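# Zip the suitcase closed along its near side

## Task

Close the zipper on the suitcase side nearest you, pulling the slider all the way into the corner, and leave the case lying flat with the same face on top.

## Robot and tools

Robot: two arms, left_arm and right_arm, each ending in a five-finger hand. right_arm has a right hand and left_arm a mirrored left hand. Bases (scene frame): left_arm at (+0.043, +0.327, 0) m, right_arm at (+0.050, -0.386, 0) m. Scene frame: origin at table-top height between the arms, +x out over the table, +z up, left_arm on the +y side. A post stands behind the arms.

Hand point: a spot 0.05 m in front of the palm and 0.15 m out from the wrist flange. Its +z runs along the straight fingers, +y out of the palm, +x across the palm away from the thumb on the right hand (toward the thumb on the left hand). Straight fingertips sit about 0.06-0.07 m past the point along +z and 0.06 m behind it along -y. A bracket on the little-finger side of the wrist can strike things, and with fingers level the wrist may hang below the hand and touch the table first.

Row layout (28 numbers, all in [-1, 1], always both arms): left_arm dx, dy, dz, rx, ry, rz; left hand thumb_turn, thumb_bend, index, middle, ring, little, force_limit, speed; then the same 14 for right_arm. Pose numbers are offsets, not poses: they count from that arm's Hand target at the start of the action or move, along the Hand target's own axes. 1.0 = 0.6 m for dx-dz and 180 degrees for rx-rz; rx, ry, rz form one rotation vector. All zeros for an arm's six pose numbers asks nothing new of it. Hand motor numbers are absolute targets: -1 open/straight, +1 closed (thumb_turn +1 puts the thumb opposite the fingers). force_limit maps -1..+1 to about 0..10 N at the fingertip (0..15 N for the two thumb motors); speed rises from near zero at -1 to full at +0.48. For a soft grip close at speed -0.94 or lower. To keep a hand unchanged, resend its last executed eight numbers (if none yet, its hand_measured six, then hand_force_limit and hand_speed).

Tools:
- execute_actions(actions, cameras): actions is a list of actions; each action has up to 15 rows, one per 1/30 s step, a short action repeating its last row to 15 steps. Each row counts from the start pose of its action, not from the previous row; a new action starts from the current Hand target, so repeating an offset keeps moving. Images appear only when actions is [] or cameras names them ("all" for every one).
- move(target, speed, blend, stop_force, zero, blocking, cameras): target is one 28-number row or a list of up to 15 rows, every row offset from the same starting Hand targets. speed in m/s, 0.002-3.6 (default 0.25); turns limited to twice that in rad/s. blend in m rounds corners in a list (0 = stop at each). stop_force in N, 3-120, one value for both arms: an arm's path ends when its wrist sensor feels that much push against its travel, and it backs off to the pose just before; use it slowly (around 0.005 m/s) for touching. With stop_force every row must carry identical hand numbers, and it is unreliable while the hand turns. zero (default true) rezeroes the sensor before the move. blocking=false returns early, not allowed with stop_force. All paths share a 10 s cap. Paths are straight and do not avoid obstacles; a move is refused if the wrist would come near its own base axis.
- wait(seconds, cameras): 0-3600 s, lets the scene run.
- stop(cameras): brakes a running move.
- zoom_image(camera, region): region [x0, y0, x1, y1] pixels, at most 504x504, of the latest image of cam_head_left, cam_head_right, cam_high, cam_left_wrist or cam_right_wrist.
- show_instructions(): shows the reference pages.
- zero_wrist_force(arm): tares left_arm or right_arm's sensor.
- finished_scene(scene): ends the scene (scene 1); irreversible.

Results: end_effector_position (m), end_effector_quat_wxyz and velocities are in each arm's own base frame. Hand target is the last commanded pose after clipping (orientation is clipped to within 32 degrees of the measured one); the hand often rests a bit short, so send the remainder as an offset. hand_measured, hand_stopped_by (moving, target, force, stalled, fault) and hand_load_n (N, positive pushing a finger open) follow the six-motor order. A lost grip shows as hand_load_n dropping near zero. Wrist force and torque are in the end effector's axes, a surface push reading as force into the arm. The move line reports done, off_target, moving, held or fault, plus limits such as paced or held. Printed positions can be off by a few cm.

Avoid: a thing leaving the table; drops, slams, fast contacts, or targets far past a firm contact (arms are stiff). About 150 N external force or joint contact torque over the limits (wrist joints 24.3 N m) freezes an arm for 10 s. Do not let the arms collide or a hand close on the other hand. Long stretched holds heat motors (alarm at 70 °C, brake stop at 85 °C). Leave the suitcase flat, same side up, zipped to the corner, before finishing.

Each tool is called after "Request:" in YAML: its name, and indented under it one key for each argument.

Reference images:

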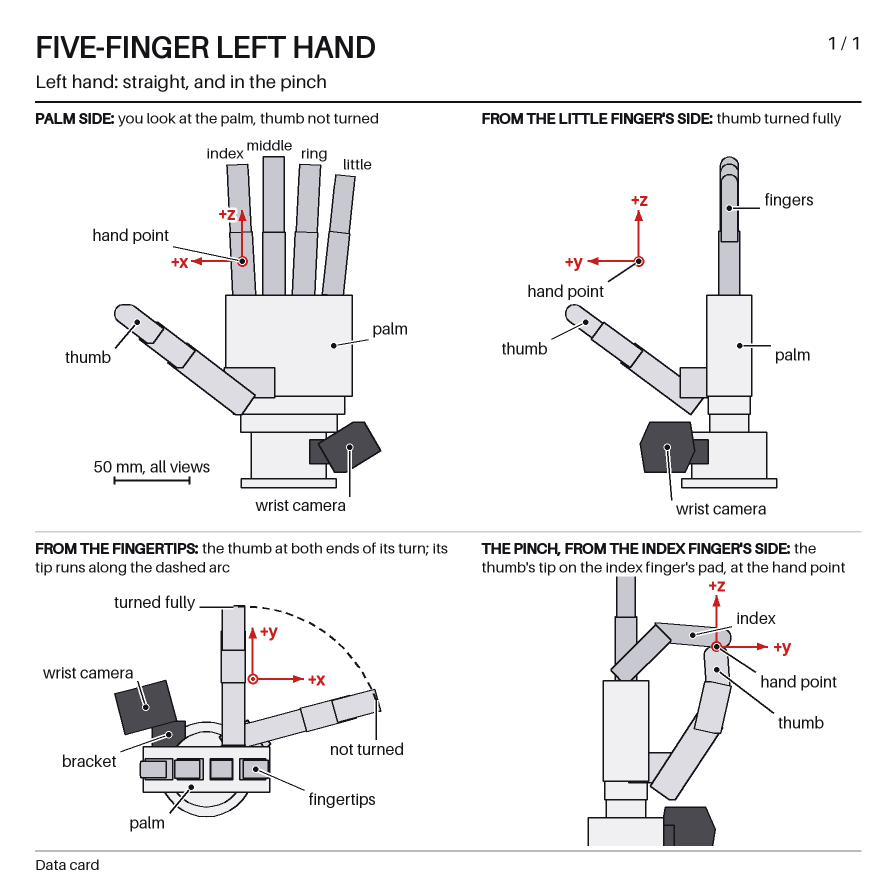

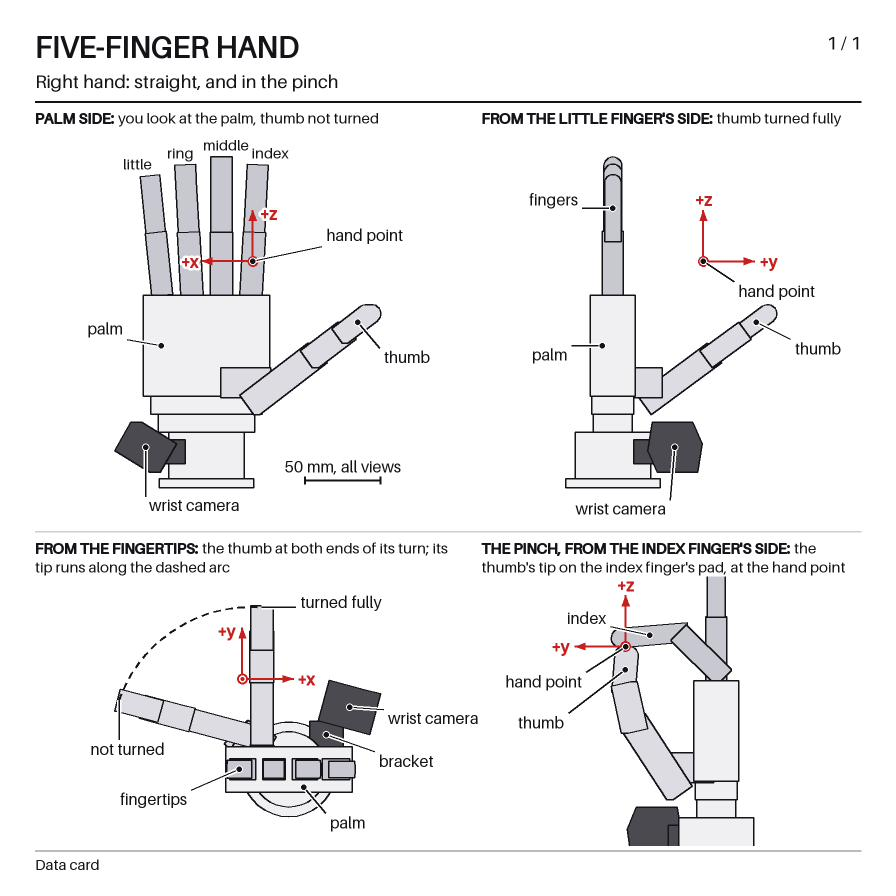

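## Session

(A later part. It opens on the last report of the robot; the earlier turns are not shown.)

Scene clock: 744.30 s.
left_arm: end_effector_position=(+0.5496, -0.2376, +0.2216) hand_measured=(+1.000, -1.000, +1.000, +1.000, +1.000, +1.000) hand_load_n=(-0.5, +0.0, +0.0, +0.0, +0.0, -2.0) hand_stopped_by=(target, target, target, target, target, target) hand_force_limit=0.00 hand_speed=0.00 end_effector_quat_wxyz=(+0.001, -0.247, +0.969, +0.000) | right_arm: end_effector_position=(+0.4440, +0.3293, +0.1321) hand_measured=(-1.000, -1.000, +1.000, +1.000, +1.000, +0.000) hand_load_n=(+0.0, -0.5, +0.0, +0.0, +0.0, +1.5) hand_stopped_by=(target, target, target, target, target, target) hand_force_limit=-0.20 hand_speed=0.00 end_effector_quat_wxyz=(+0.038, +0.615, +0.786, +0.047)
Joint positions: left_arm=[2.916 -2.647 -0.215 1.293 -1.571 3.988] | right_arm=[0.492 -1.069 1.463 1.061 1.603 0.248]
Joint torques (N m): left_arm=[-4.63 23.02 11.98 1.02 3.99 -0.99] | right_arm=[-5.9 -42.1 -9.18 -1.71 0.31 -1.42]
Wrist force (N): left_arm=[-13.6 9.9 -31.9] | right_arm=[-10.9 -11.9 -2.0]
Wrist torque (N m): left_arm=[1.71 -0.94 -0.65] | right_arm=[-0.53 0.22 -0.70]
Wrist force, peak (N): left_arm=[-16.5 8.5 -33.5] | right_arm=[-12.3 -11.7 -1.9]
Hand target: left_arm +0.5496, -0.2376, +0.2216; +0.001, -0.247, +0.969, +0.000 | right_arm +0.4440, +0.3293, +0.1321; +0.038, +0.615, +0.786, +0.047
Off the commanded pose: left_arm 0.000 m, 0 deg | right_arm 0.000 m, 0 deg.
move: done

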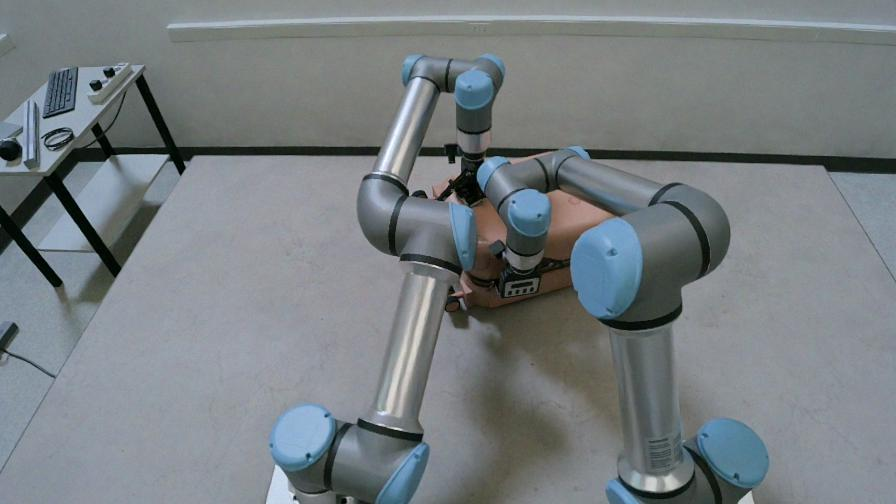

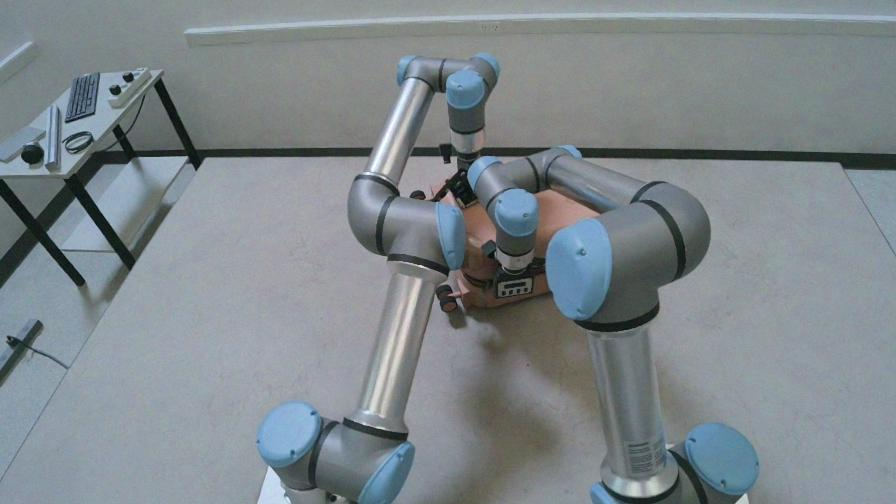

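Request:
move:
  target: [0,0,0,0,0,0,1,-1,1,1,1,1,0,0,0.0015,-0.0201,-0.0025,0,-0.00677,0.05514,-1,-1,1,1,1,0,-0.2,0]
  speed: 0.03
  cameras: ["cam_head_left"]

Request:
zoom_image:
  camera: "cam_head_left"
  region: [480, 255, 530, 305]

Scene clock: 749.70 s.
left_arm: end_effector_position=(+0.5496, -0.2376, +0.2216) hand_measured=(+1.000, -1.000, +1.000, +1.000, +1.000, +1.000) hand_load_n=(+0.0, +0.0, +0.0, +0.0, +0.0, -2.0) hand_stopped_by=(target, target, target, target, target, target) hand_force_limit=0.00 hand_speed=0.00 end_effector_quat_wxyz=(+0.001, -0.247, +0.969, +0.000) | right_arm: end_effector_position=(+0.4319, +0.3273, +0.1321) hand_measured=(-1.000, -1.000, +1.000, +1.000, +1.000, +0.000) hand_load_n=(+0.0, +0.0, +0.0, +0.0, +0.0, +1.5) hand_stopped_by=(target, target, target, target, target, target) hand_force_limit=-0.20 hand_speed=0.00 end_effector_quat_wxyz=(+0.042, +0.682, +0.729, +0.043)
Joint positions: left_arm=[2.916 -2.647 -0.215 1.293 -1.571 3.988] | right_arm=[0.528 -1.06 1.45 1.073 1.627 0.457]
Joint torques (N m): left_arm=[-4.78 23.82 9.43 0.91 4.07 -0.91] | right_arm=[0.26 -28.11 -27.02 1.25 0.11 -1.29]
Wrist force (N): left_arm=[-13.6 10.1 -31.8] | right_arm=[-10.8 -5.8 -0.2]
Wrist torque (N m): left_arm=[1.72 -0.93 -0.65] | right_arm=[-0.19 0.16 -0.37]
Wrist force, peak (N): left_arm=[-14.1 10.0 -32.2] | right_arm=[-14.6 -9.1 -1.0]
Hand target: left_arm +0.5496, -0.2376, +0.2216; +0.001, -0.247, +0.969, +0.000 | right_arm +0.4320, +0.3272, +0.1321; +0.042, +0.682, +0.729, +0.043
Off the commanded pose: left_arm 0.000 m, 0 deg | right_arm 0.000 m, 0 deg.
move: done

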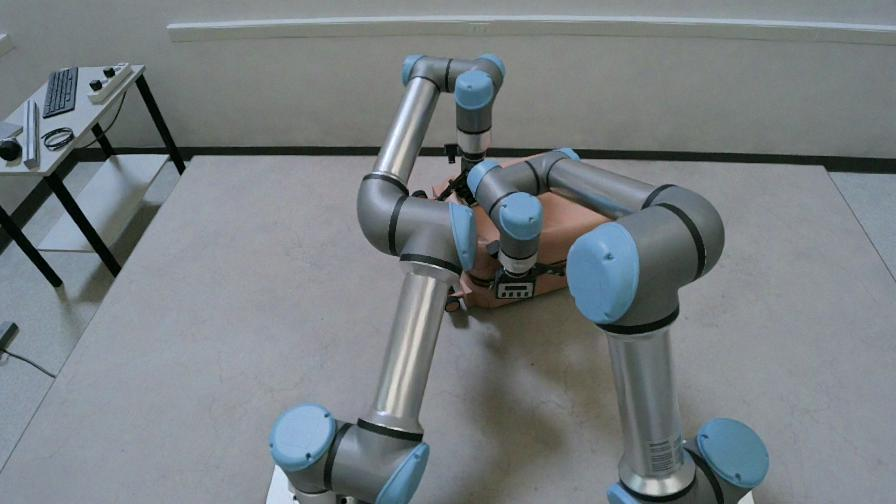

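Scaled by 10.080 from the camera's image (finer frame: 1280x720).

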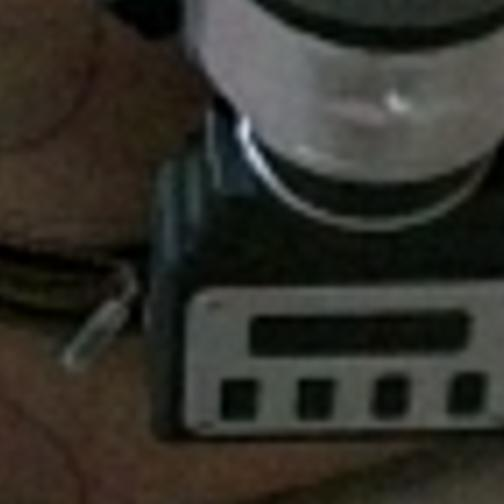

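Request:
move:
  target: [0,0,0,0,0,0,1,-1,1,1,1,1,0,0,0.0067,-0.0008,0,0,0,0,-1,-1,1,1,1,0,-0.2,0]
  speed: 0.01
  stop_force: 20
  zero: false
  cameras: ["cam_head_left"]

Request:
zoom_image:
  camera: "cam_head_left"
  region: [480, 255, 530, 305]

Scene clock: 751.80 s.
left_arm: end_effector_position=(+0.5496, -0.2376, +0.2216) hand_measured=(+1.000, -1.000, +1.000, +1.000, +1.000, +1.000) hand_load_n=(+0.0, +0.0, +0.0, +0.0, +0.0, -2.0) hand_stopped_by=(target, target, target, target, target, target) hand_force_limit=0.00 hand_speed=0.00 end_effector_quat_wxyz=(+0.001, -0.247, +0.969, +0.000) | right_arm: end_effector_position=(+0.4312, +0.3312, +0.1320) hand_measured=(-1.000, -1.000, +1.000, +1.000, +1.000, +0.000) hand_load_n=(+0.0, +0.0, +0.0, +0.0, +0.0, +1.0) hand_stopped_by=(target, target, target, target, target, target) hand_force_limit=-0.20 hand_speed=0.00 end_effector_quat_wxyz=(+0.042, +0.682, +0.729, +0.043)
Joint positions: left_arm=[2.916 -2.647 -0.215 1.293 -1.571 3.988] | right_arm=[0.536 -1.054 1.442 1.076 1.628 0.465]
Joint torques (N m): left_arm=[-4.97 24.46 7.34 -0.89 4.03 -0.9] | right_arm=[-6.17 -42.15 -9.61 -2.53 0.05 -1.52]
Wrist force (N): left_arm=[-16.3 8.2 -33.3] | right_arm=[-12.7 -12.5 -2.6]
Wrist torque (N m): left_arm=[1.67 -0.89 -0.71] | right_arm=[-0.50 0.25 -0.77]
Wrist force, peak (N): left_arm=[-16.3 8.6 -33.3] | right_arm=[-14.5 -12.7 -2.1]
Hand target: left_arm +0.5496, -0.2376, +0.2216; +0.001, -0.247, +0.969, +0.000 | right_arm +0.4312, +0.3312, +0.1321; +0.042, +0.682, +0.729, +0.043
Off the commanded pose: left_arm 0.000 m, 0 deg | right_arm 0.000 m, 0 deg.
move: done

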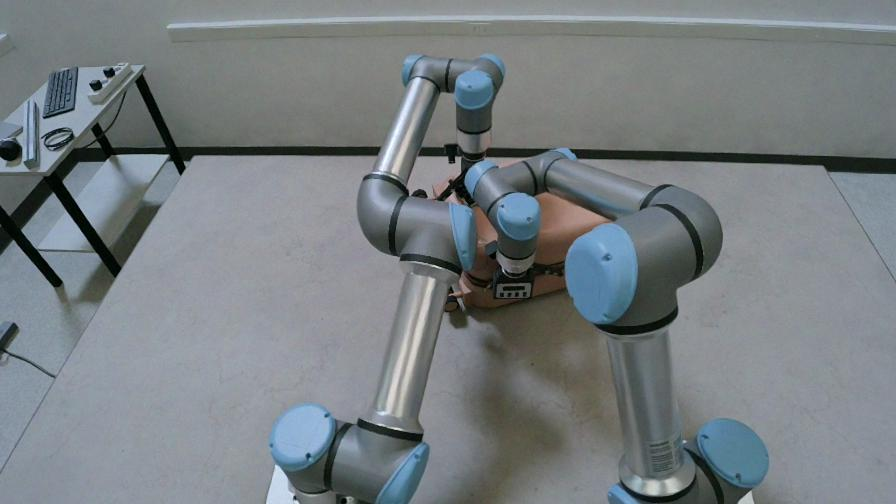

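Scaled by 10.080 from the camera's image (finer frame: 1280x720).

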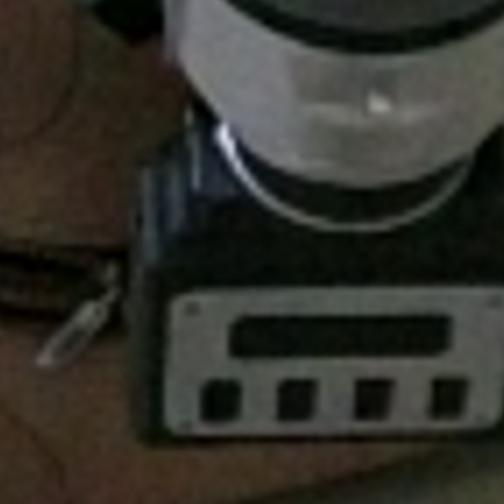

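Request:
move:
  target: [0,0,0.0025,0,0,0,1,-1,1,1,1,1,0,0,0,-0.0014,-0.0002,0,0,0,-1,-1,1,1,1,0,-0.2,0]
  speed: 0.01
  cameras: ["cam_head_left"]

Request:
zoom_image:
  camera: "cam_head_left"
  region: [480, 255, 530, 305]

Scene clock: 754.13 s.
left_arm: end_effector_position=(+0.5496, -0.2376, +0.2203) hand_measured=(+1.000, -1.000, +1.000, +1.000, +1.000, +1.000) hand_load_n=(+0.0, +0.0, +0.0, +0.0, +0.0, -2.5) hand_stopped_by=(target, target, target, target, target, target) hand_force_limit=0.00 hand_speed=0.00 end_effector_quat_wxyz=(+0.001, -0.247, +0.969, -0.001) | right_arm: end_effector_position=(+0.4304, +0.3311, +0.1321) hand_measured=(-1.000, -1.000, +1.000, +1.000, +1.000, +0.000) hand_load_n=(+0.0, +0.0, +0.0, +0.0, +0.0, +1.0) hand_stopped_by=(target, target, target, target, target, target) hand_force_limit=-0.20 hand_speed=0.00 end_effector_quat_wxyz=(+0.042, +0.682, +0.729, +0.043)
Joint positions: left_arm=[2.916 -2.643 -0.228 1.302 -1.571 3.988] | right_arm=[0.537 -1.056 1.444 1.075 1.628 0.466]
Joint torques (N m): left_arm=[-6.27 -7.15 -17.3 0.49 3.65 -1.37] | right_arm=[11.75 -35.37 -18.42 2.4 0.51 0.6]
Wrist force (N): left_arm=[-28.2 -6.3 -96.7] | right_arm=[-10.7 -0.9 1.4]
Wrist torque (N m): left_arm=[3.52 -2.93 -0.52] | right_arm=[0.02 -0.02 -0.08]
Wrist force, peak (N): left_arm=[-28.2 -6.3 -96.7] | right_arm=[-13.0 -13.0 -2.5]
Hand target: left_arm +0.5496, -0.2376, +0.2201; +0.001, -0.247, +0.969, +0.000 | right_arm +0.4304, +0.3312, +0.1321; +0.042, +0.682, +0.729, +0.043
Off the commanded pose: left_arm 0.000 m, 0 deg | right_arm 0.000 m, 0 deg.
move: done

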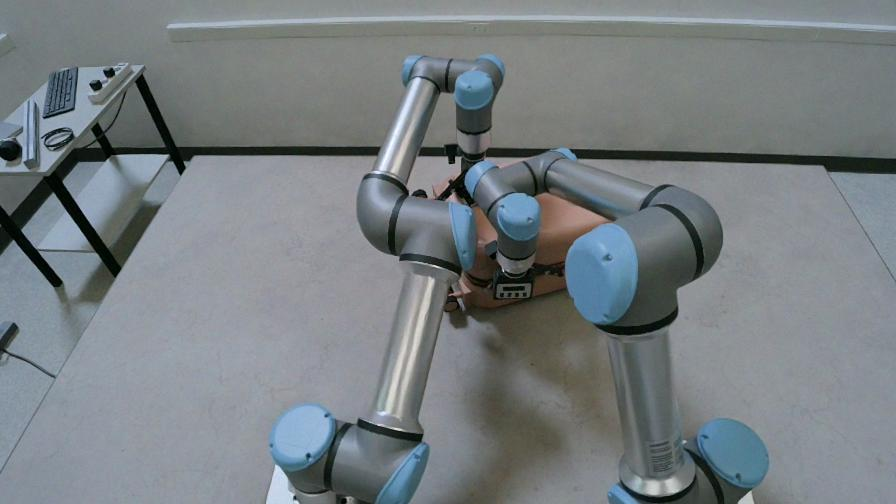

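Scaled by 10.080 from the camera's image (finer frame: 1280x720).

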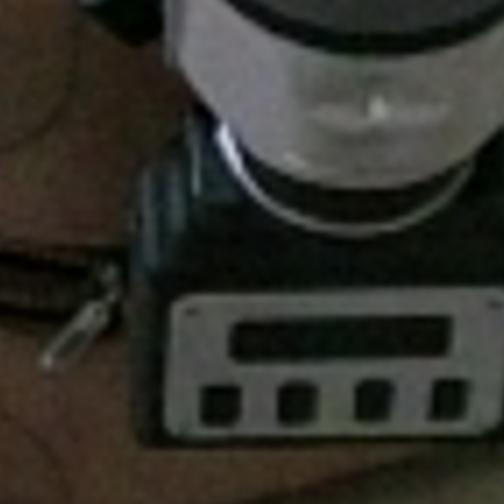

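Request:
move:
  target: [0,0,-0.0012,0,0,0,1,-1,1,1,1,1,0,0,0.0040,-0.0007,-0.0001,0,0,0,-1,-1,1,1,1,0,-0.2,0]
  speed: 0.01
  cameras: ["cam_head_left"]

Request:
zoom_image:
  camera: "cam_head_left"
  region: [480, 255, 530, 305]

Scene clock: 755.23 s.
left_arm: end_effector_position=(+0.5496, -0.2376, +0.2208) hand_measured=(+1.000, -1.000, +1.000, +1.000, +1.000, +1.000) hand_load_n=(+0.0, +0.0, +0.0, +0.0, +0.0, -2.0) hand_stopped_by=(target, target, target, target, target, target) hand_force_limit=0.00 hand_speed=0.00 end_effector_quat_wxyz=(+0.000, -0.247, +0.969, +0.000) | right_arm: end_effector_position=(+0.4298, +0.3336, +0.1321) hand_measured=(-1.000, -1.000, +1.000, +1.000, +1.000, +0.000) hand_load_n=(+0.0, +0.0, +0.5, +0.0, +0.0, +1.0) hand_stopped_by=(target, target, target, target, target, target) hand_force_limit=-0.20 hand_speed=0.00 end_effector_quat_wxyz=(+0.042, +0.682, +0.729, +0.043)
Joint positions: left_arm=[2.916 -2.645 -0.222 1.298 -1.571 3.988] | right_arm=[0.542 -1.053 1.439 1.077 1.628 0.471]
Joint torques (N m): left_arm=[-5.88 5.01 10.89 2.43 4.42 -1.28] | right_arm=[-0.85 -34.31 -21.27 -0.56 -0.47 -0.93]
Wrist force (N): left_arm=[-14.0 15.3 -68.0] | right_arm=[-17.2 -7.7 -0.4]
Wrist torque (N m): left_arm=[3.08 -2.18 -0.54] | right_arm=[-0.40 0.20 -0.53]
Wrist force, peak (N): left_arm=[-30.2 -8.3 -102.8] | right_arm=[-18.9 -6.8 0.3]
Hand target: left_arm +0.5496, -0.2376, +0.2209; +0.001, -0.247, +0.969, +0.000 | right_arm +0.4298, +0.3335, +0.1321; +0.042, +0.682, +0.729, +0.043
Off the commanded pose: left_arm 0.000 m, 0 deg | right_arm 0.000 m, 0 deg.
move: done

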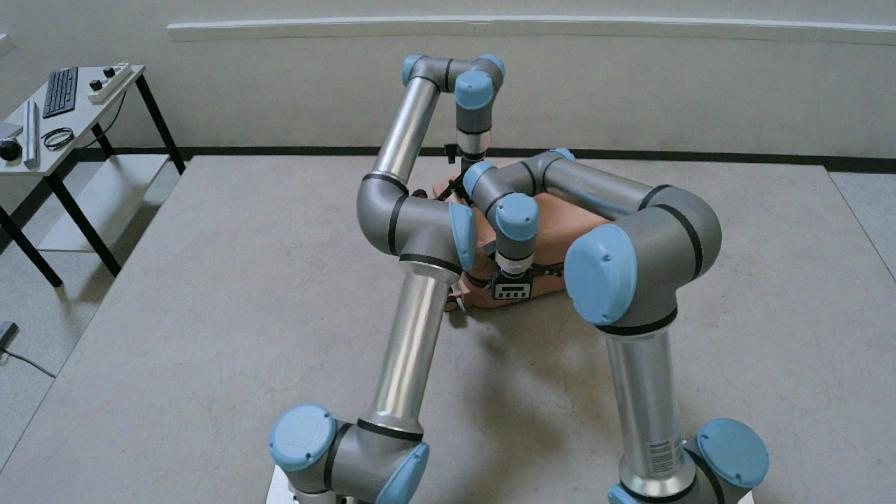

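Scaled by 10.080 from the camera's image (finer frame: 1280x720).

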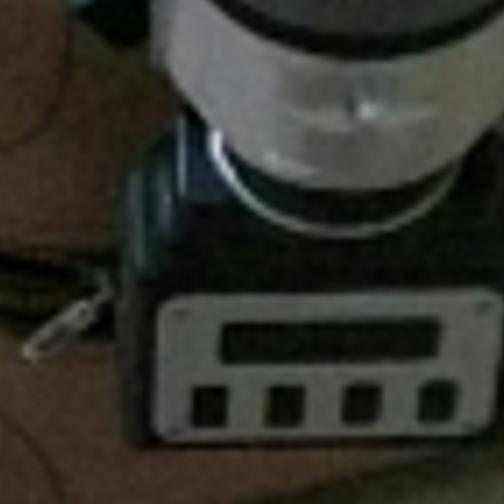

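Request:
move:
  target: [0,0,0,0,0,0,1,-1,1,1,1,1,0,0,0.0045,-0.0015,-0.0002,0,0,0,-1,-1,1,1,1,0,-0.2,0]
  speed: 0.01
  cameras: ["cam_head_left"]

Request:
zoom_image:
  camera: "cam_head_left"
  region: [480, 255, 530, 305]

Scene clock: 756.27 s.
left_arm: end_effector_position=(+0.5496, -0.2376, +0.2209) hand_measured=(+1.000, -1.000, +1.000, +1.000, +1.000, +1.000) hand_load_n=(+0.0, +0.0, +0.0, +0.0, +0.0, -2.5) hand_stopped_by=(target, target, target, target, target, target) hand_force_limit=0.00 hand_speed=0.00 end_effector_quat_wxyz=(+0.001, -0.247, +0.969, +0.000) | right_arm: end_effector_position=(+0.4287, +0.3362, +0.1321) hand_measured=(-1.000, -1.000, +1.000, +1.000, +1.000, +0.000) hand_load_n=(+0.0, +0.0, +0.0, +0.0, +0.0, +1.0) hand_stopped_by=(target, target, target, target, target, target) hand_force_limit=-0.20 hand_speed=0.00 end_effector_quat_wxyz=(+0.042, +0.682, +0.729, +0.043)
Joint positions: left_arm=[2.916 -2.645 -0.222 1.298 -1.571 3.988] | right_arm=[0.548 -1.05 1.435 1.079 1.629 0.477]
Joint torques (N m): left_arm=[-5.27 27.12 11.62 4.6 6.02 -1.28] | right_arm=[1.05 -30.65 -26.22 0.11 -0.69 -0.47]
Wrist force (N): left_arm=[-16.3 15.9 -65.5] | right_arm=[-17.2 -7.2 -0.1]
Wrist torque (N m): left_arm=[3.02 -1.98 -0.58] | right_arm=[-0.33 0.13 -0.50]
Wrist force, peak (N): left_arm=[-14.0 15.5 -68.1] | right_arm=[-19.9 -6.0 0.4]
Hand target: left_arm +0.5496, -0.2376, +0.2209; +0.001, -0.247, +0.969, +0.000 | right_arm +0.4287, +0.3362, +0.1321; +0.042, +0.682, +0.729, +0.043
Off the commanded pose: left_arm 0.000 m, 0 deg | right_arm 0.000 m, 0 deg.
move: done

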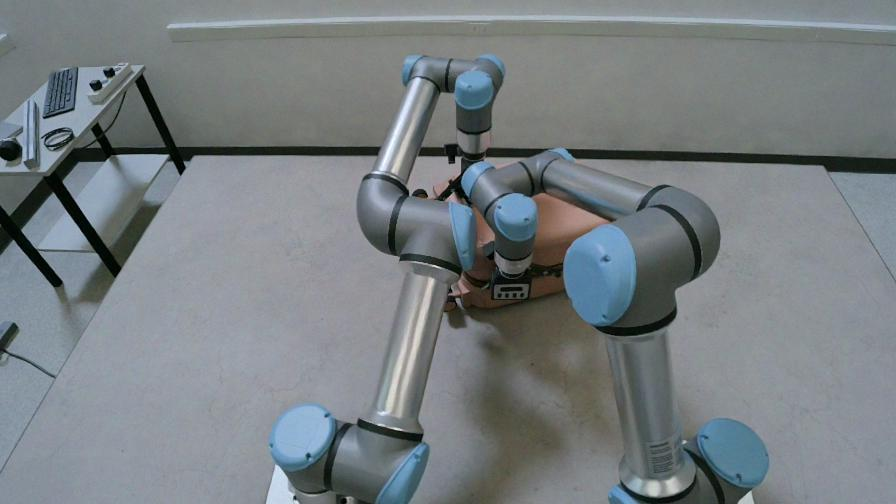

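Scaled by 10.080 from the camera's image (finer frame: 1280x720).

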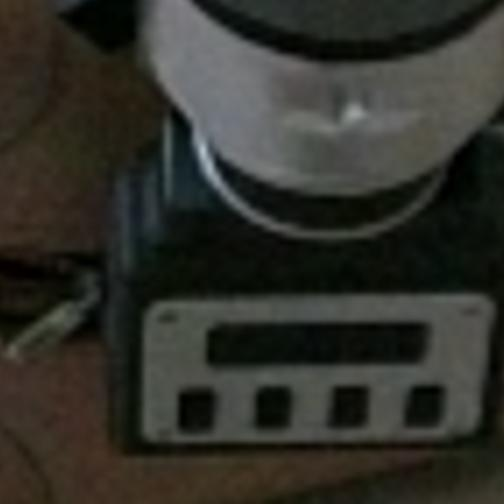

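Request:
move:
  target: [0,0,0,0,0,0,1,-1,1,1,1,1,0,0,-0.010,-0.0035,-0.0004,0,0,0,-1,-1,1,1,1,0,-0.2,0]
  speed: 0.03

Request:
move:
  target:
    - [0,0,-0.02,0,0,0,1,-1,1,1,1,1,0,0,-0.010,-0.04,-0.005,0,0,0,-1,-1,1,1,1,0,-0.2,0]
    - [0,0,-0.17,0,0,0,1,-1,1,1,1,1,0,0,-0.035,-0.05,-0.006,0,0,0,-1,-1,1,1,1,0,-0.2,0]
    - [0,0.33,-0.17,0,0,0,1,-1,1,1,1,1,0,0,-0.035,-0.05,-0.006,0,0,0,-1,-1,1,1,1,0,-0.2,0]
  speed: [0.05,0.15,0.2]
  blend: [0.008,0.02,0]
  cameras: ["cam_head_left","cam_head_right","cam_left_wrist"]

Scene clock: 762.93 s.
left_arm: end_effector_position=(+0.5496, -0.2376, +0.2209) hand_measured=(+1.000, -1.000, +1.000, +1.000, +1.000, +1.000) hand_load_n=(+0.0, +0.0, +0.0, +0.0, +0.0, -2.0) hand_stopped_by=(target, target, target, target, target, target) hand_force_limit=0.00 hand_speed=0.00 end_effector_quat_wxyz=(+0.001, -0.247, +0.969, +0.000) | right_arm: end_effector_position=(+0.4270, +0.3300, +0.1321) hand_measured=(-1.000, -1.000, +1.000, +1.000, +1.000, +0.000) hand_load_n=(+0.0, +0.0, +0.0, +0.5, +0.0, +0.0) hand_stopped_by=(target, target, target, target, target, target) hand_force_limit=-0.20 hand_speed=0.00 end_effector_quat_wxyz=(+0.042, +0.682, +0.729, +0.043)
Joint positions: left_arm=[2.916 -2.645 -0.222 1.298 -1.571 3.988] | right_arm=[0.538 -1.063 1.456 1.071 1.628 0.467]
Joint torques (N m): left_arm=[-5.79 26.19 3.84 1.68 7.84 -1.41] | right_arm=[7.11 -25.38 -27.49 3.88 -1.99 1.89]
Wrist force (N): left_arm=[-17.0 14.3 -66.6] | right_arm=[0.8 -0.6 -0.4]
Wrist torque (N m): left_arm=[3.02 -1.99 -0.55] | right_arm=[0.02 -0.13 0.15]
Wrist force, peak (N): left_arm=[-16.9 14.3 -66.7] | right_arm=[-17.5 -7.8 0.0]
Hand target: left_arm +0.5496, -0.2376, +0.2209; +0.001, -0.247, +0.969, +0.000 | right_arm +0.4270, +0.3300, +0.1321; +0.042, +0.682, +0.729, +0.043
Off the commanded pose: left_arm 0.000 m, 0 deg | right_arm 0.000 m, 0 deg.
move: done

Scene clock: 765.50 s.
left_arm: end_effector_position=(+0.4548, -0.0638, +0.3227) hand_measured=(+1.000, -1.000, +1.000, +1.000, +1.000, +1.000) hand_load_n=(+0.0, +0.0, +0.0, +0.0, +0.0, +0.5) hand_stopped_by=(target, target, target, target, target, target) hand_force_limit=0.00 hand_speed=0.00 end_effector_quat_wxyz=(+0.001, -0.247, +0.969, +0.000) | right_arm: end_effector_position=(+0.3983, +0.3070, +0.1321) hand_measured=(-1.000, -1.000, +1.000, +1.000, +1.000, +0.000) hand_load_n=(+0.0, +0.0, +0.0, +0.0, +0.0, +0.5) hand_stopped_by=(target, target, target, target, target, target) hand_force_limit=-0.20 hand_speed=0.00 end_effector_quat_wxyz=(+0.042, +0.682, +0.729, +0.043)
Joint positions: left_arm=[3.204 -2.095 -0.937 1.463 -1.57 4.276] | right_arm=[0.527 -1.145 1.581 1.027 1.627 0.456]
Joint torques (N m): left_arm=[0.17 37.58 10.1 -3.35 0.93 0.37] | right_arm=[6.42 -22.26 -27.31 4.06 -0.54 2.08]
Wrist force (N): left_arm=[-0.1 1.4 -1.9] | right_arm=[0.4 -0.6 -0.5]
Wrist torque (N m): left_arm=[0.29 -0.05 -0.05] | right_arm=[0.00 -0.07 0.13]
Wrist force, peak (N): left_arm=[-17.0 14.1 -66.6] | right_arm=[0.7 -1.0 -0.3]
Hand target: left_arm +0.4547, -0.0637, +0.3227; +0.001, -0.247, +0.969, +0.000 | right_arm +0.3983, +0.3070, +0.1321; +0.042, +0.682, +0.729, +0.043
Off the commanded pose: left_arm 0.000 m, 0 deg | right_arm 0.000 m, 0 deg.
elbow stopped short (left arm): the move would have taken joint 3 (elbow) straighter than the controller allows.
move: done

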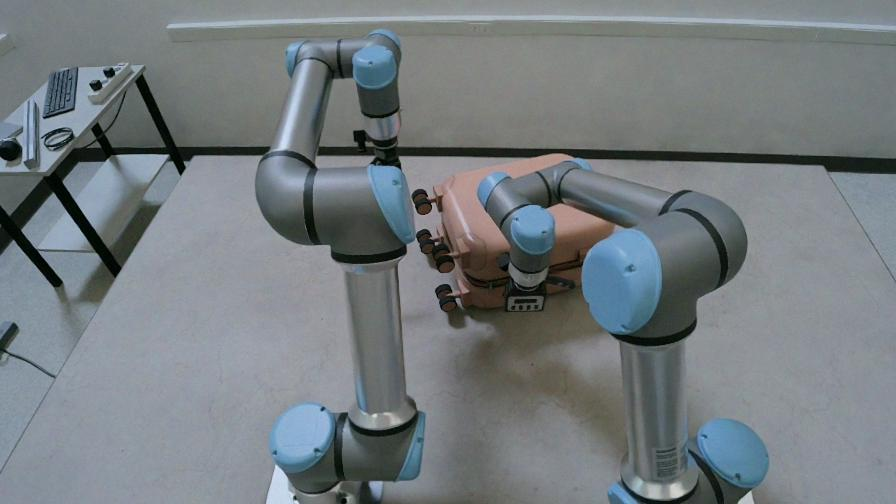

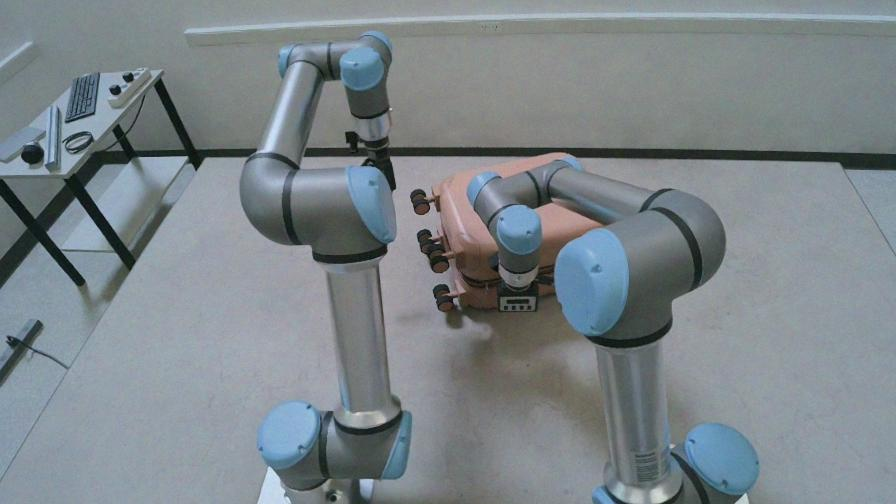

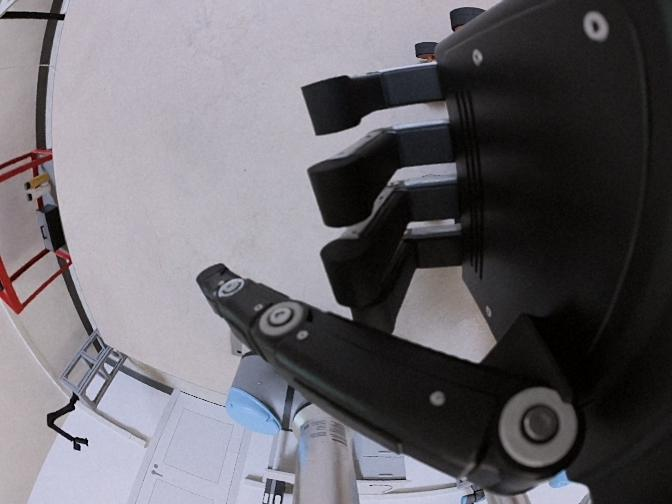

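Request:
zoom_image:
  camera: "cam_head_left"
  region: [400, 150, 630, 330]

Request:
zoom_image:
  camera: "cam_head_left"
  region: [430, 235, 530, 325]

Request:
zoom_image:
  camera: "cam_head_right"
  region: [420, 240, 510, 320]

Scaled by 2.191 from the camera's image (finer frame: 1280x720).

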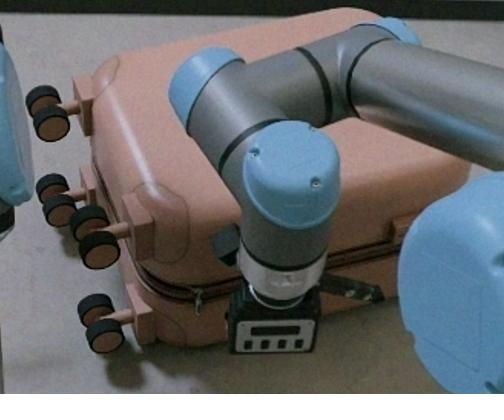

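Scaled by 5.040 from the camera's image (finer frame: 1280x720).

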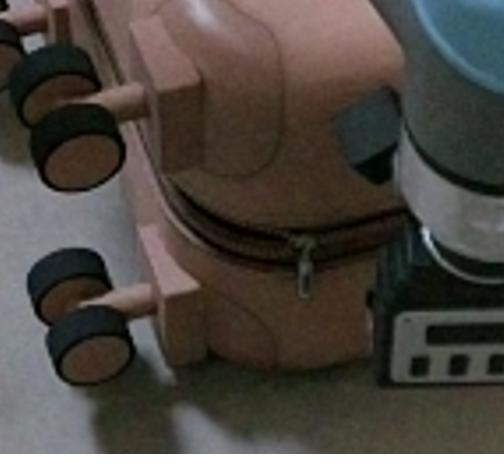

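Scaled by 5.600 from the camera's image (finer frame: 1280x720).

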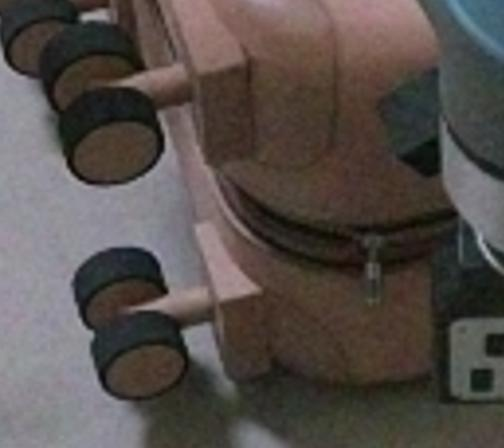

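Request:
move:
  target:
    - [0.1667,0,0,0,0,0,1,-1,1,1,1,1,0,0,0,0,0,0,0,0,-1,-1,1,1,1,0,-0.2,0]
    - [0.1667,0,0.30,0,0,0,1,-1,1,1,1,1,0,0,0,0,0,0,0,0,-1,-1,1,1,1,0,-0.2,0]
  speed: 0.2
  blend: [0.03,0]
  cameras: ["cam_head_left","cam_head_right","cam_left_wrist"]

Request:
zoom_image:
  camera: "cam_head_left"
  region: [400, 180, 560, 330]

Scene clock: 771.77 s.
left_arm: end_effector_position=(+0.3671, -0.1117, +0.1426) hand_measured=(+1.000, -1.000, +1.000, +1.000, +1.000, +1.000) hand_load_n=(+0.0, +0.0, +0.0, +0.0, +0.0, +0.5) hand_stopped_by=(target, target, target, target, target, target) hand_force_limit=0.00 hand_speed=0.00 end_effector_quat_wxyz=(+0.000, -0.247, +0.969, +0.000) | right_arm: end_effector_position=(+0.3983, +0.3070, +0.1321) hand_measured=(-1.000, -1.000, +1.000, +1.000, +1.000, +0.000) hand_load_n=(+0.0, +0.0, +0.0, +0.0, +0.0, +0.0) hand_stopped_by=(target, target, target, target, target, target) hand_force_limit=-0.20 hand_speed=0.00 end_effector_quat_wxyz=(+0.042, +0.682, +0.729, +0.043)
Joint positions: left_arm=[3.103 -1.981 -1.579 1.99 -1.57 4.175] | right_arm=[0.527 -1.145 1.581 1.027 1.627 0.456]
Joint torques (N m): left_arm=[12.18 41.34 23.12 -0.88 1.69 1.96] | right_arm=[6.58 -22.57 -26.41 3.9 2.24 1.59]
Wrist force (N): left_arm=[-0.1 1.5 -1.7] | right_arm=[0.7 -0.8 -0.6]
Wrist torque (N m): left_arm=[0.25 -0.08 -0.14] | right_arm=[-0.03 -0.11 0.14]
Wrist force, peak (N): left_arm=[-1.5 1.7 -1.9] | right_arm=[0.7 -0.8 -0.6]
Hand target: left_arm +0.3672, -0.1117, +0.1426; +0.001, -0.247, +0.969, +0.000 | right_arm +0.3983, +0.3070, +0.1321; +0.042, +0.682, +0.729, +0.043
Off the commanded pose: left_arm 0.000 m, 0 deg | right_arm 0.000 m, 0 deg.
move: done

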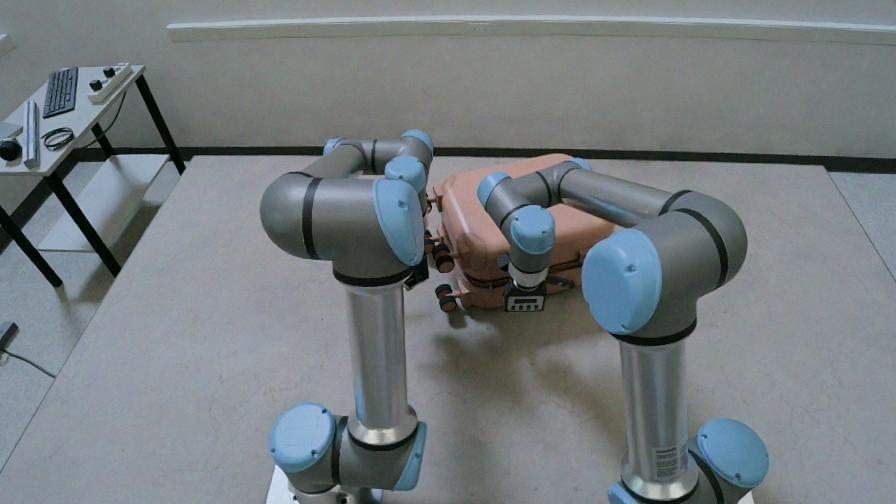

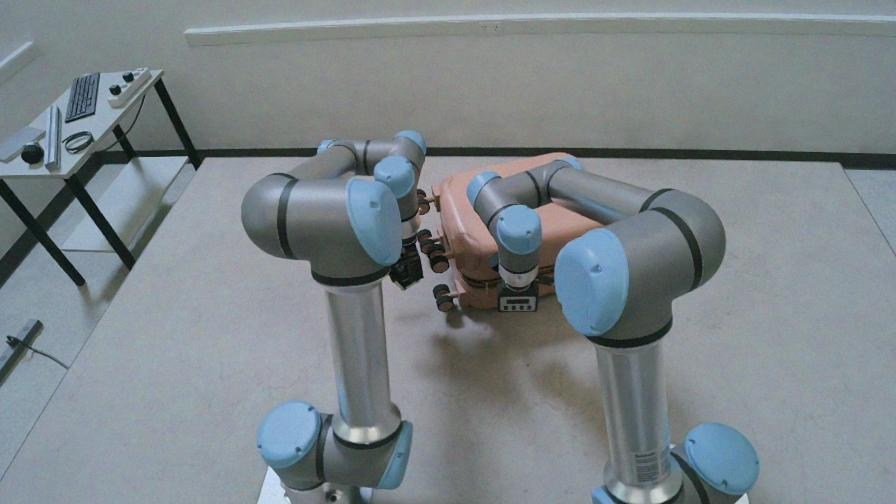

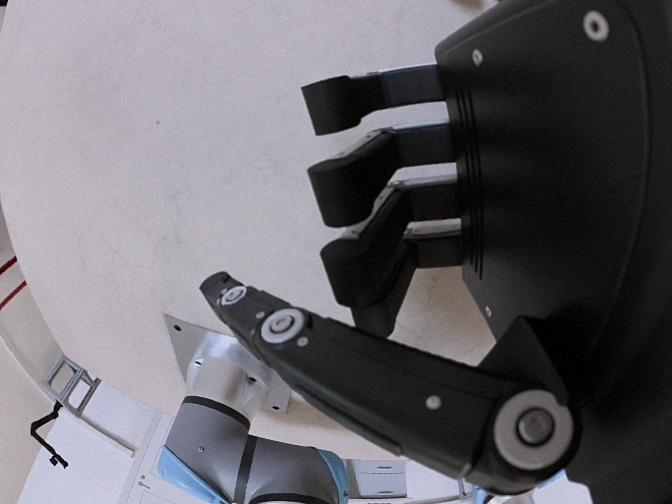

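Scaled by 3.150 from the camera's image (finer frame: 1280x720).

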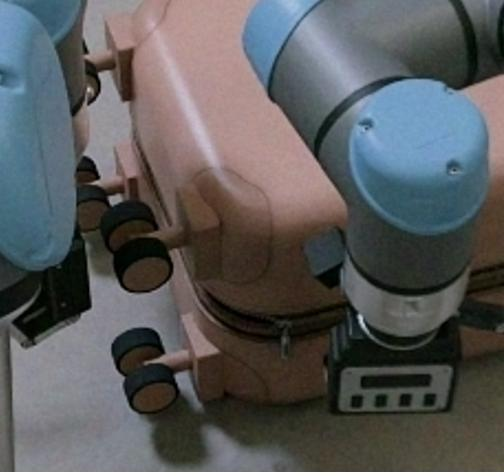

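Request:
move:
  target: [0,-0.12,0,0,0,0,1,-1,1,1,1,1,0,0,0,0,0,0,0,0,-1,-1,1,1,1,0,-0.2,0]
  speed: 0.025
  stop_force: 4
  cameras: ["cam_head_left","cam_head_right"]

Request:
zoom_image:
  camera: "cam_head_left"
  region: [400, 180, 560, 330]

Scene clock: 774.80 s.
left_arm: end_effector_position=(+0.3776, -0.1308, +0.1426) hand_measured=(+1.000, -1.000, +1.000, +1.000, +1.000, +1.000) hand_load_n=(+0.0, +0.0, +0.0, +0.0, +0.0, +0.0) hand_stopped_by=(target, target, target, target, target, target) hand_force_limit=0.00 hand_speed=0.00 end_effector_quat_wxyz=(+0.001, -0.247, +0.969, +0.000) | right_arm: end_effector_position=(+0.3983, +0.3070, +0.1321) hand_measured=(-1.000, -1.000, +1.000, +1.000, +1.000, +0.000) hand_load_n=(+0.0, +0.0, +0.0, +0.5, +0.0, +0.0) hand_stopped_by=(target, target, target, target, target, target) hand_force_limit=-0.20 hand_speed=0.00 end_effector_quat_wxyz=(+0.042, +0.682, +0.729, +0.043)
Joint positions: left_arm=[3.061 -2.018 -1.524 1.972 -1.57 4.133] | right_arm=[0.527 -1.145 1.581 1.027 1.627 0.456]
Joint torques (N m): left_arm=[12.7 45.01 6.98 -2.07 -0.35 -1.71] | right_arm=[6.37 -22.26 -26.83 3.98 2.31 1.47]
Wrist force (N): left_arm=[-0.3 1.5 -1.6] | right_arm=[0.7 -0.5 -0.4]
Wrist torque (N m): left_arm=[0.24 -0.01 -0.25] | right_arm=[0.02 -0.11 0.16]
Wrist force, peak (N): left_arm=[0.7 11.4 -1.8] | right_arm=[0.8 -0.7 -0.3]
Hand target: left_arm +0.3776, -0.1308, +0.1426; +0.001, -0.247, +0.969, +0.000 (not the last commanded pose) | right_arm +0.3983, +0.3070, +0.1321; +0.042, +0.682, +0.729, +0.043
Off the commanded pose: left_arm 0.050 m, 0 deg | right_arm 0.000 m, 0 deg.
move: contact (left_arm)

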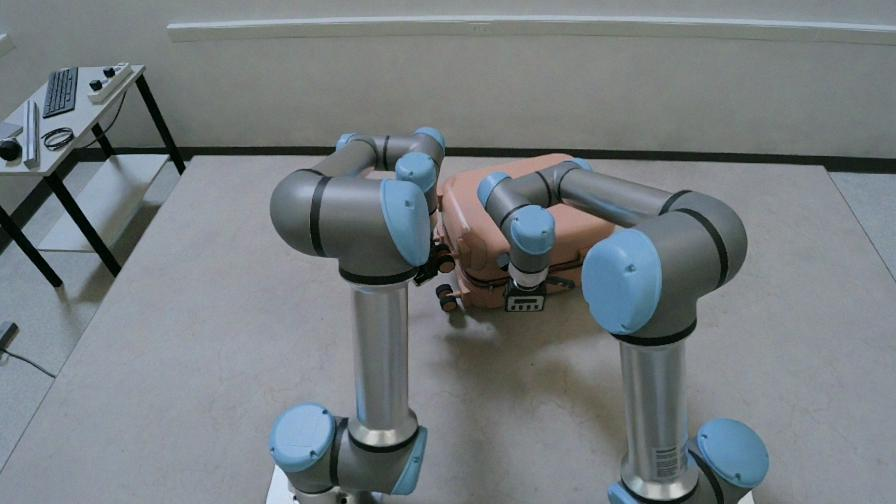

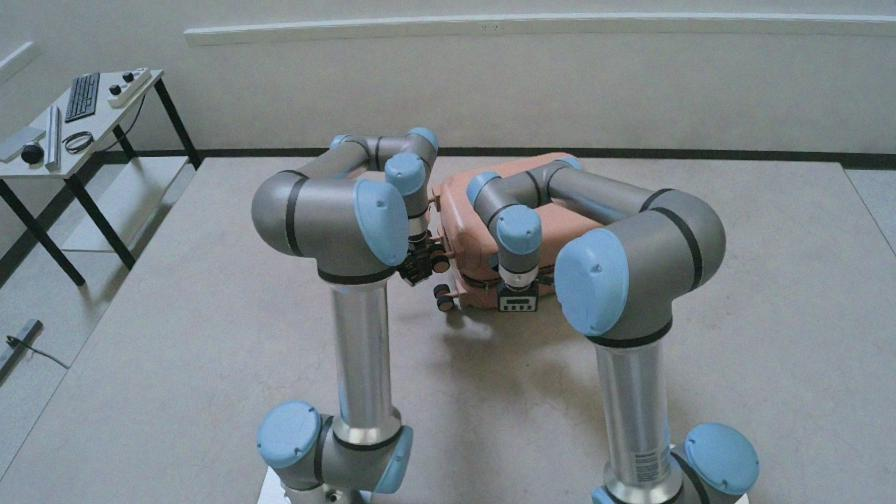

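Scaled by 3.150 from the camera's image (finer frame: 1280x720).

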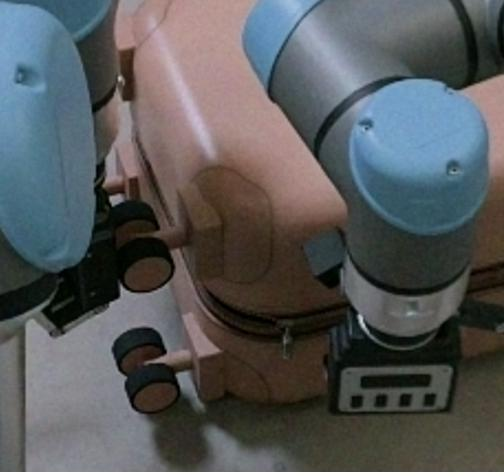

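Request:
move:
  target: [0,-0.008,0,0,0,0,1,-1,1,1,1,1,0,0,0,0,0,0,0,0,-1,-1,1,1,1,0,-0.2,0]
  speed: 0.006
  stop_force: 9
  cameras: ["cam_head_left"]

Request:
zoom_image:
  camera: "cam_head_left"
  region: [460, 245, 510, 295]

Scene clock: 776.77 s.
left_arm: end_effector_position=(+0.3785, -0.1326, +0.1426) hand_measured=(+1.000, -1.000, +1.000, +1.000, +1.000, +1.000) hand_load_n=(+0.5, +0.0, +0.0, +0.0, +0.0, +0.0) hand_stopped_by=(target, target, target, target, target, target) hand_force_limit=0.00 hand_speed=0.00 end_effector_quat_wxyz=(+0.001, -0.247, +0.969, +0.000) | right_arm: end_effector_position=(+0.3983, +0.3070, +0.1321) hand_measured=(-1.000, -1.000, +1.000, +1.000, +1.000, +0.000) hand_load_n=(+0.0, +0.0, +0.0, +0.0, +0.0, +0.0) hand_stopped_by=(target, target, target, target, target, target) hand_force_limit=-0.20 hand_speed=0.00 end_effector_quat_wxyz=(+0.042, +0.682, +0.729, +0.043)
Joint positions: left_arm=[3.057 -2.021 -1.518 1.97 -1.57 4.129] | right_arm=[0.527 -1.145 1.581 1.027 1.627 0.456]
Joint torques (N m): left_arm=[11.78 45.17 3.65 -0.44 -0.17 1.87] | right_arm=[6.26 -21.92 -26.99 3.89 2.38 1.54]
Wrist force (N): left_arm=[0.5 5.3 -2.0] | right_arm=[0.4 -0.7 -0.4]
Wrist torque (N m): left_arm=[0.50 -0.05 -0.03] | right_arm=[-0.01 -0.07 0.12]
Wrist force, peak (N): left_arm=[1.2 10.6 -1.8] | right_arm=[0.8 -0.5 -0.7]
Hand target: left_arm +0.3785, -0.1326, +0.1426; +0.001, -0.247, +0.969, +0.000 (not the last commanded pose) | right_arm +0.3983, +0.3070, +0.1321; +0.042, +0.682, +0.729, +0.043
Off the commanded pose: left_arm 0.003 m, 0 deg | right_arm 0.000 m, 0 deg.
move: contact (left_arm)

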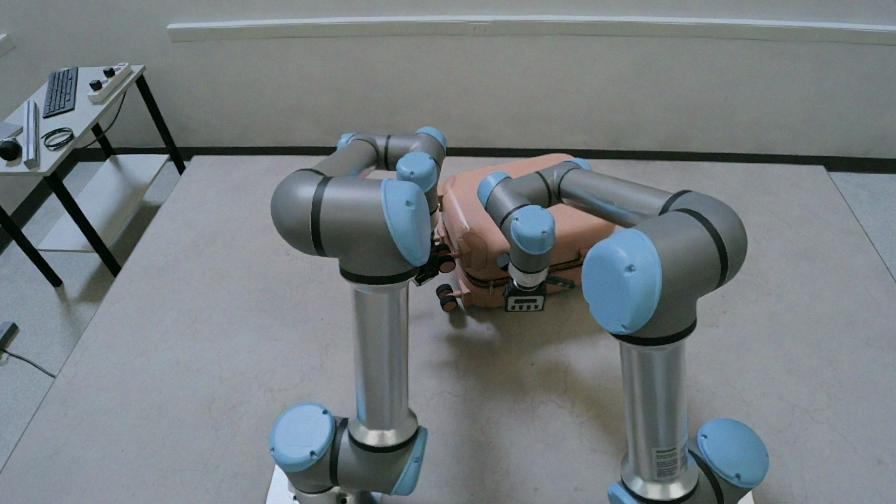

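Scaled by 10.080 from the camera's image (finer frame: 1280x720).

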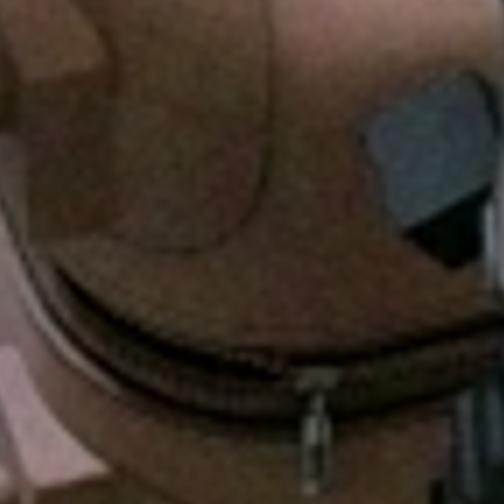

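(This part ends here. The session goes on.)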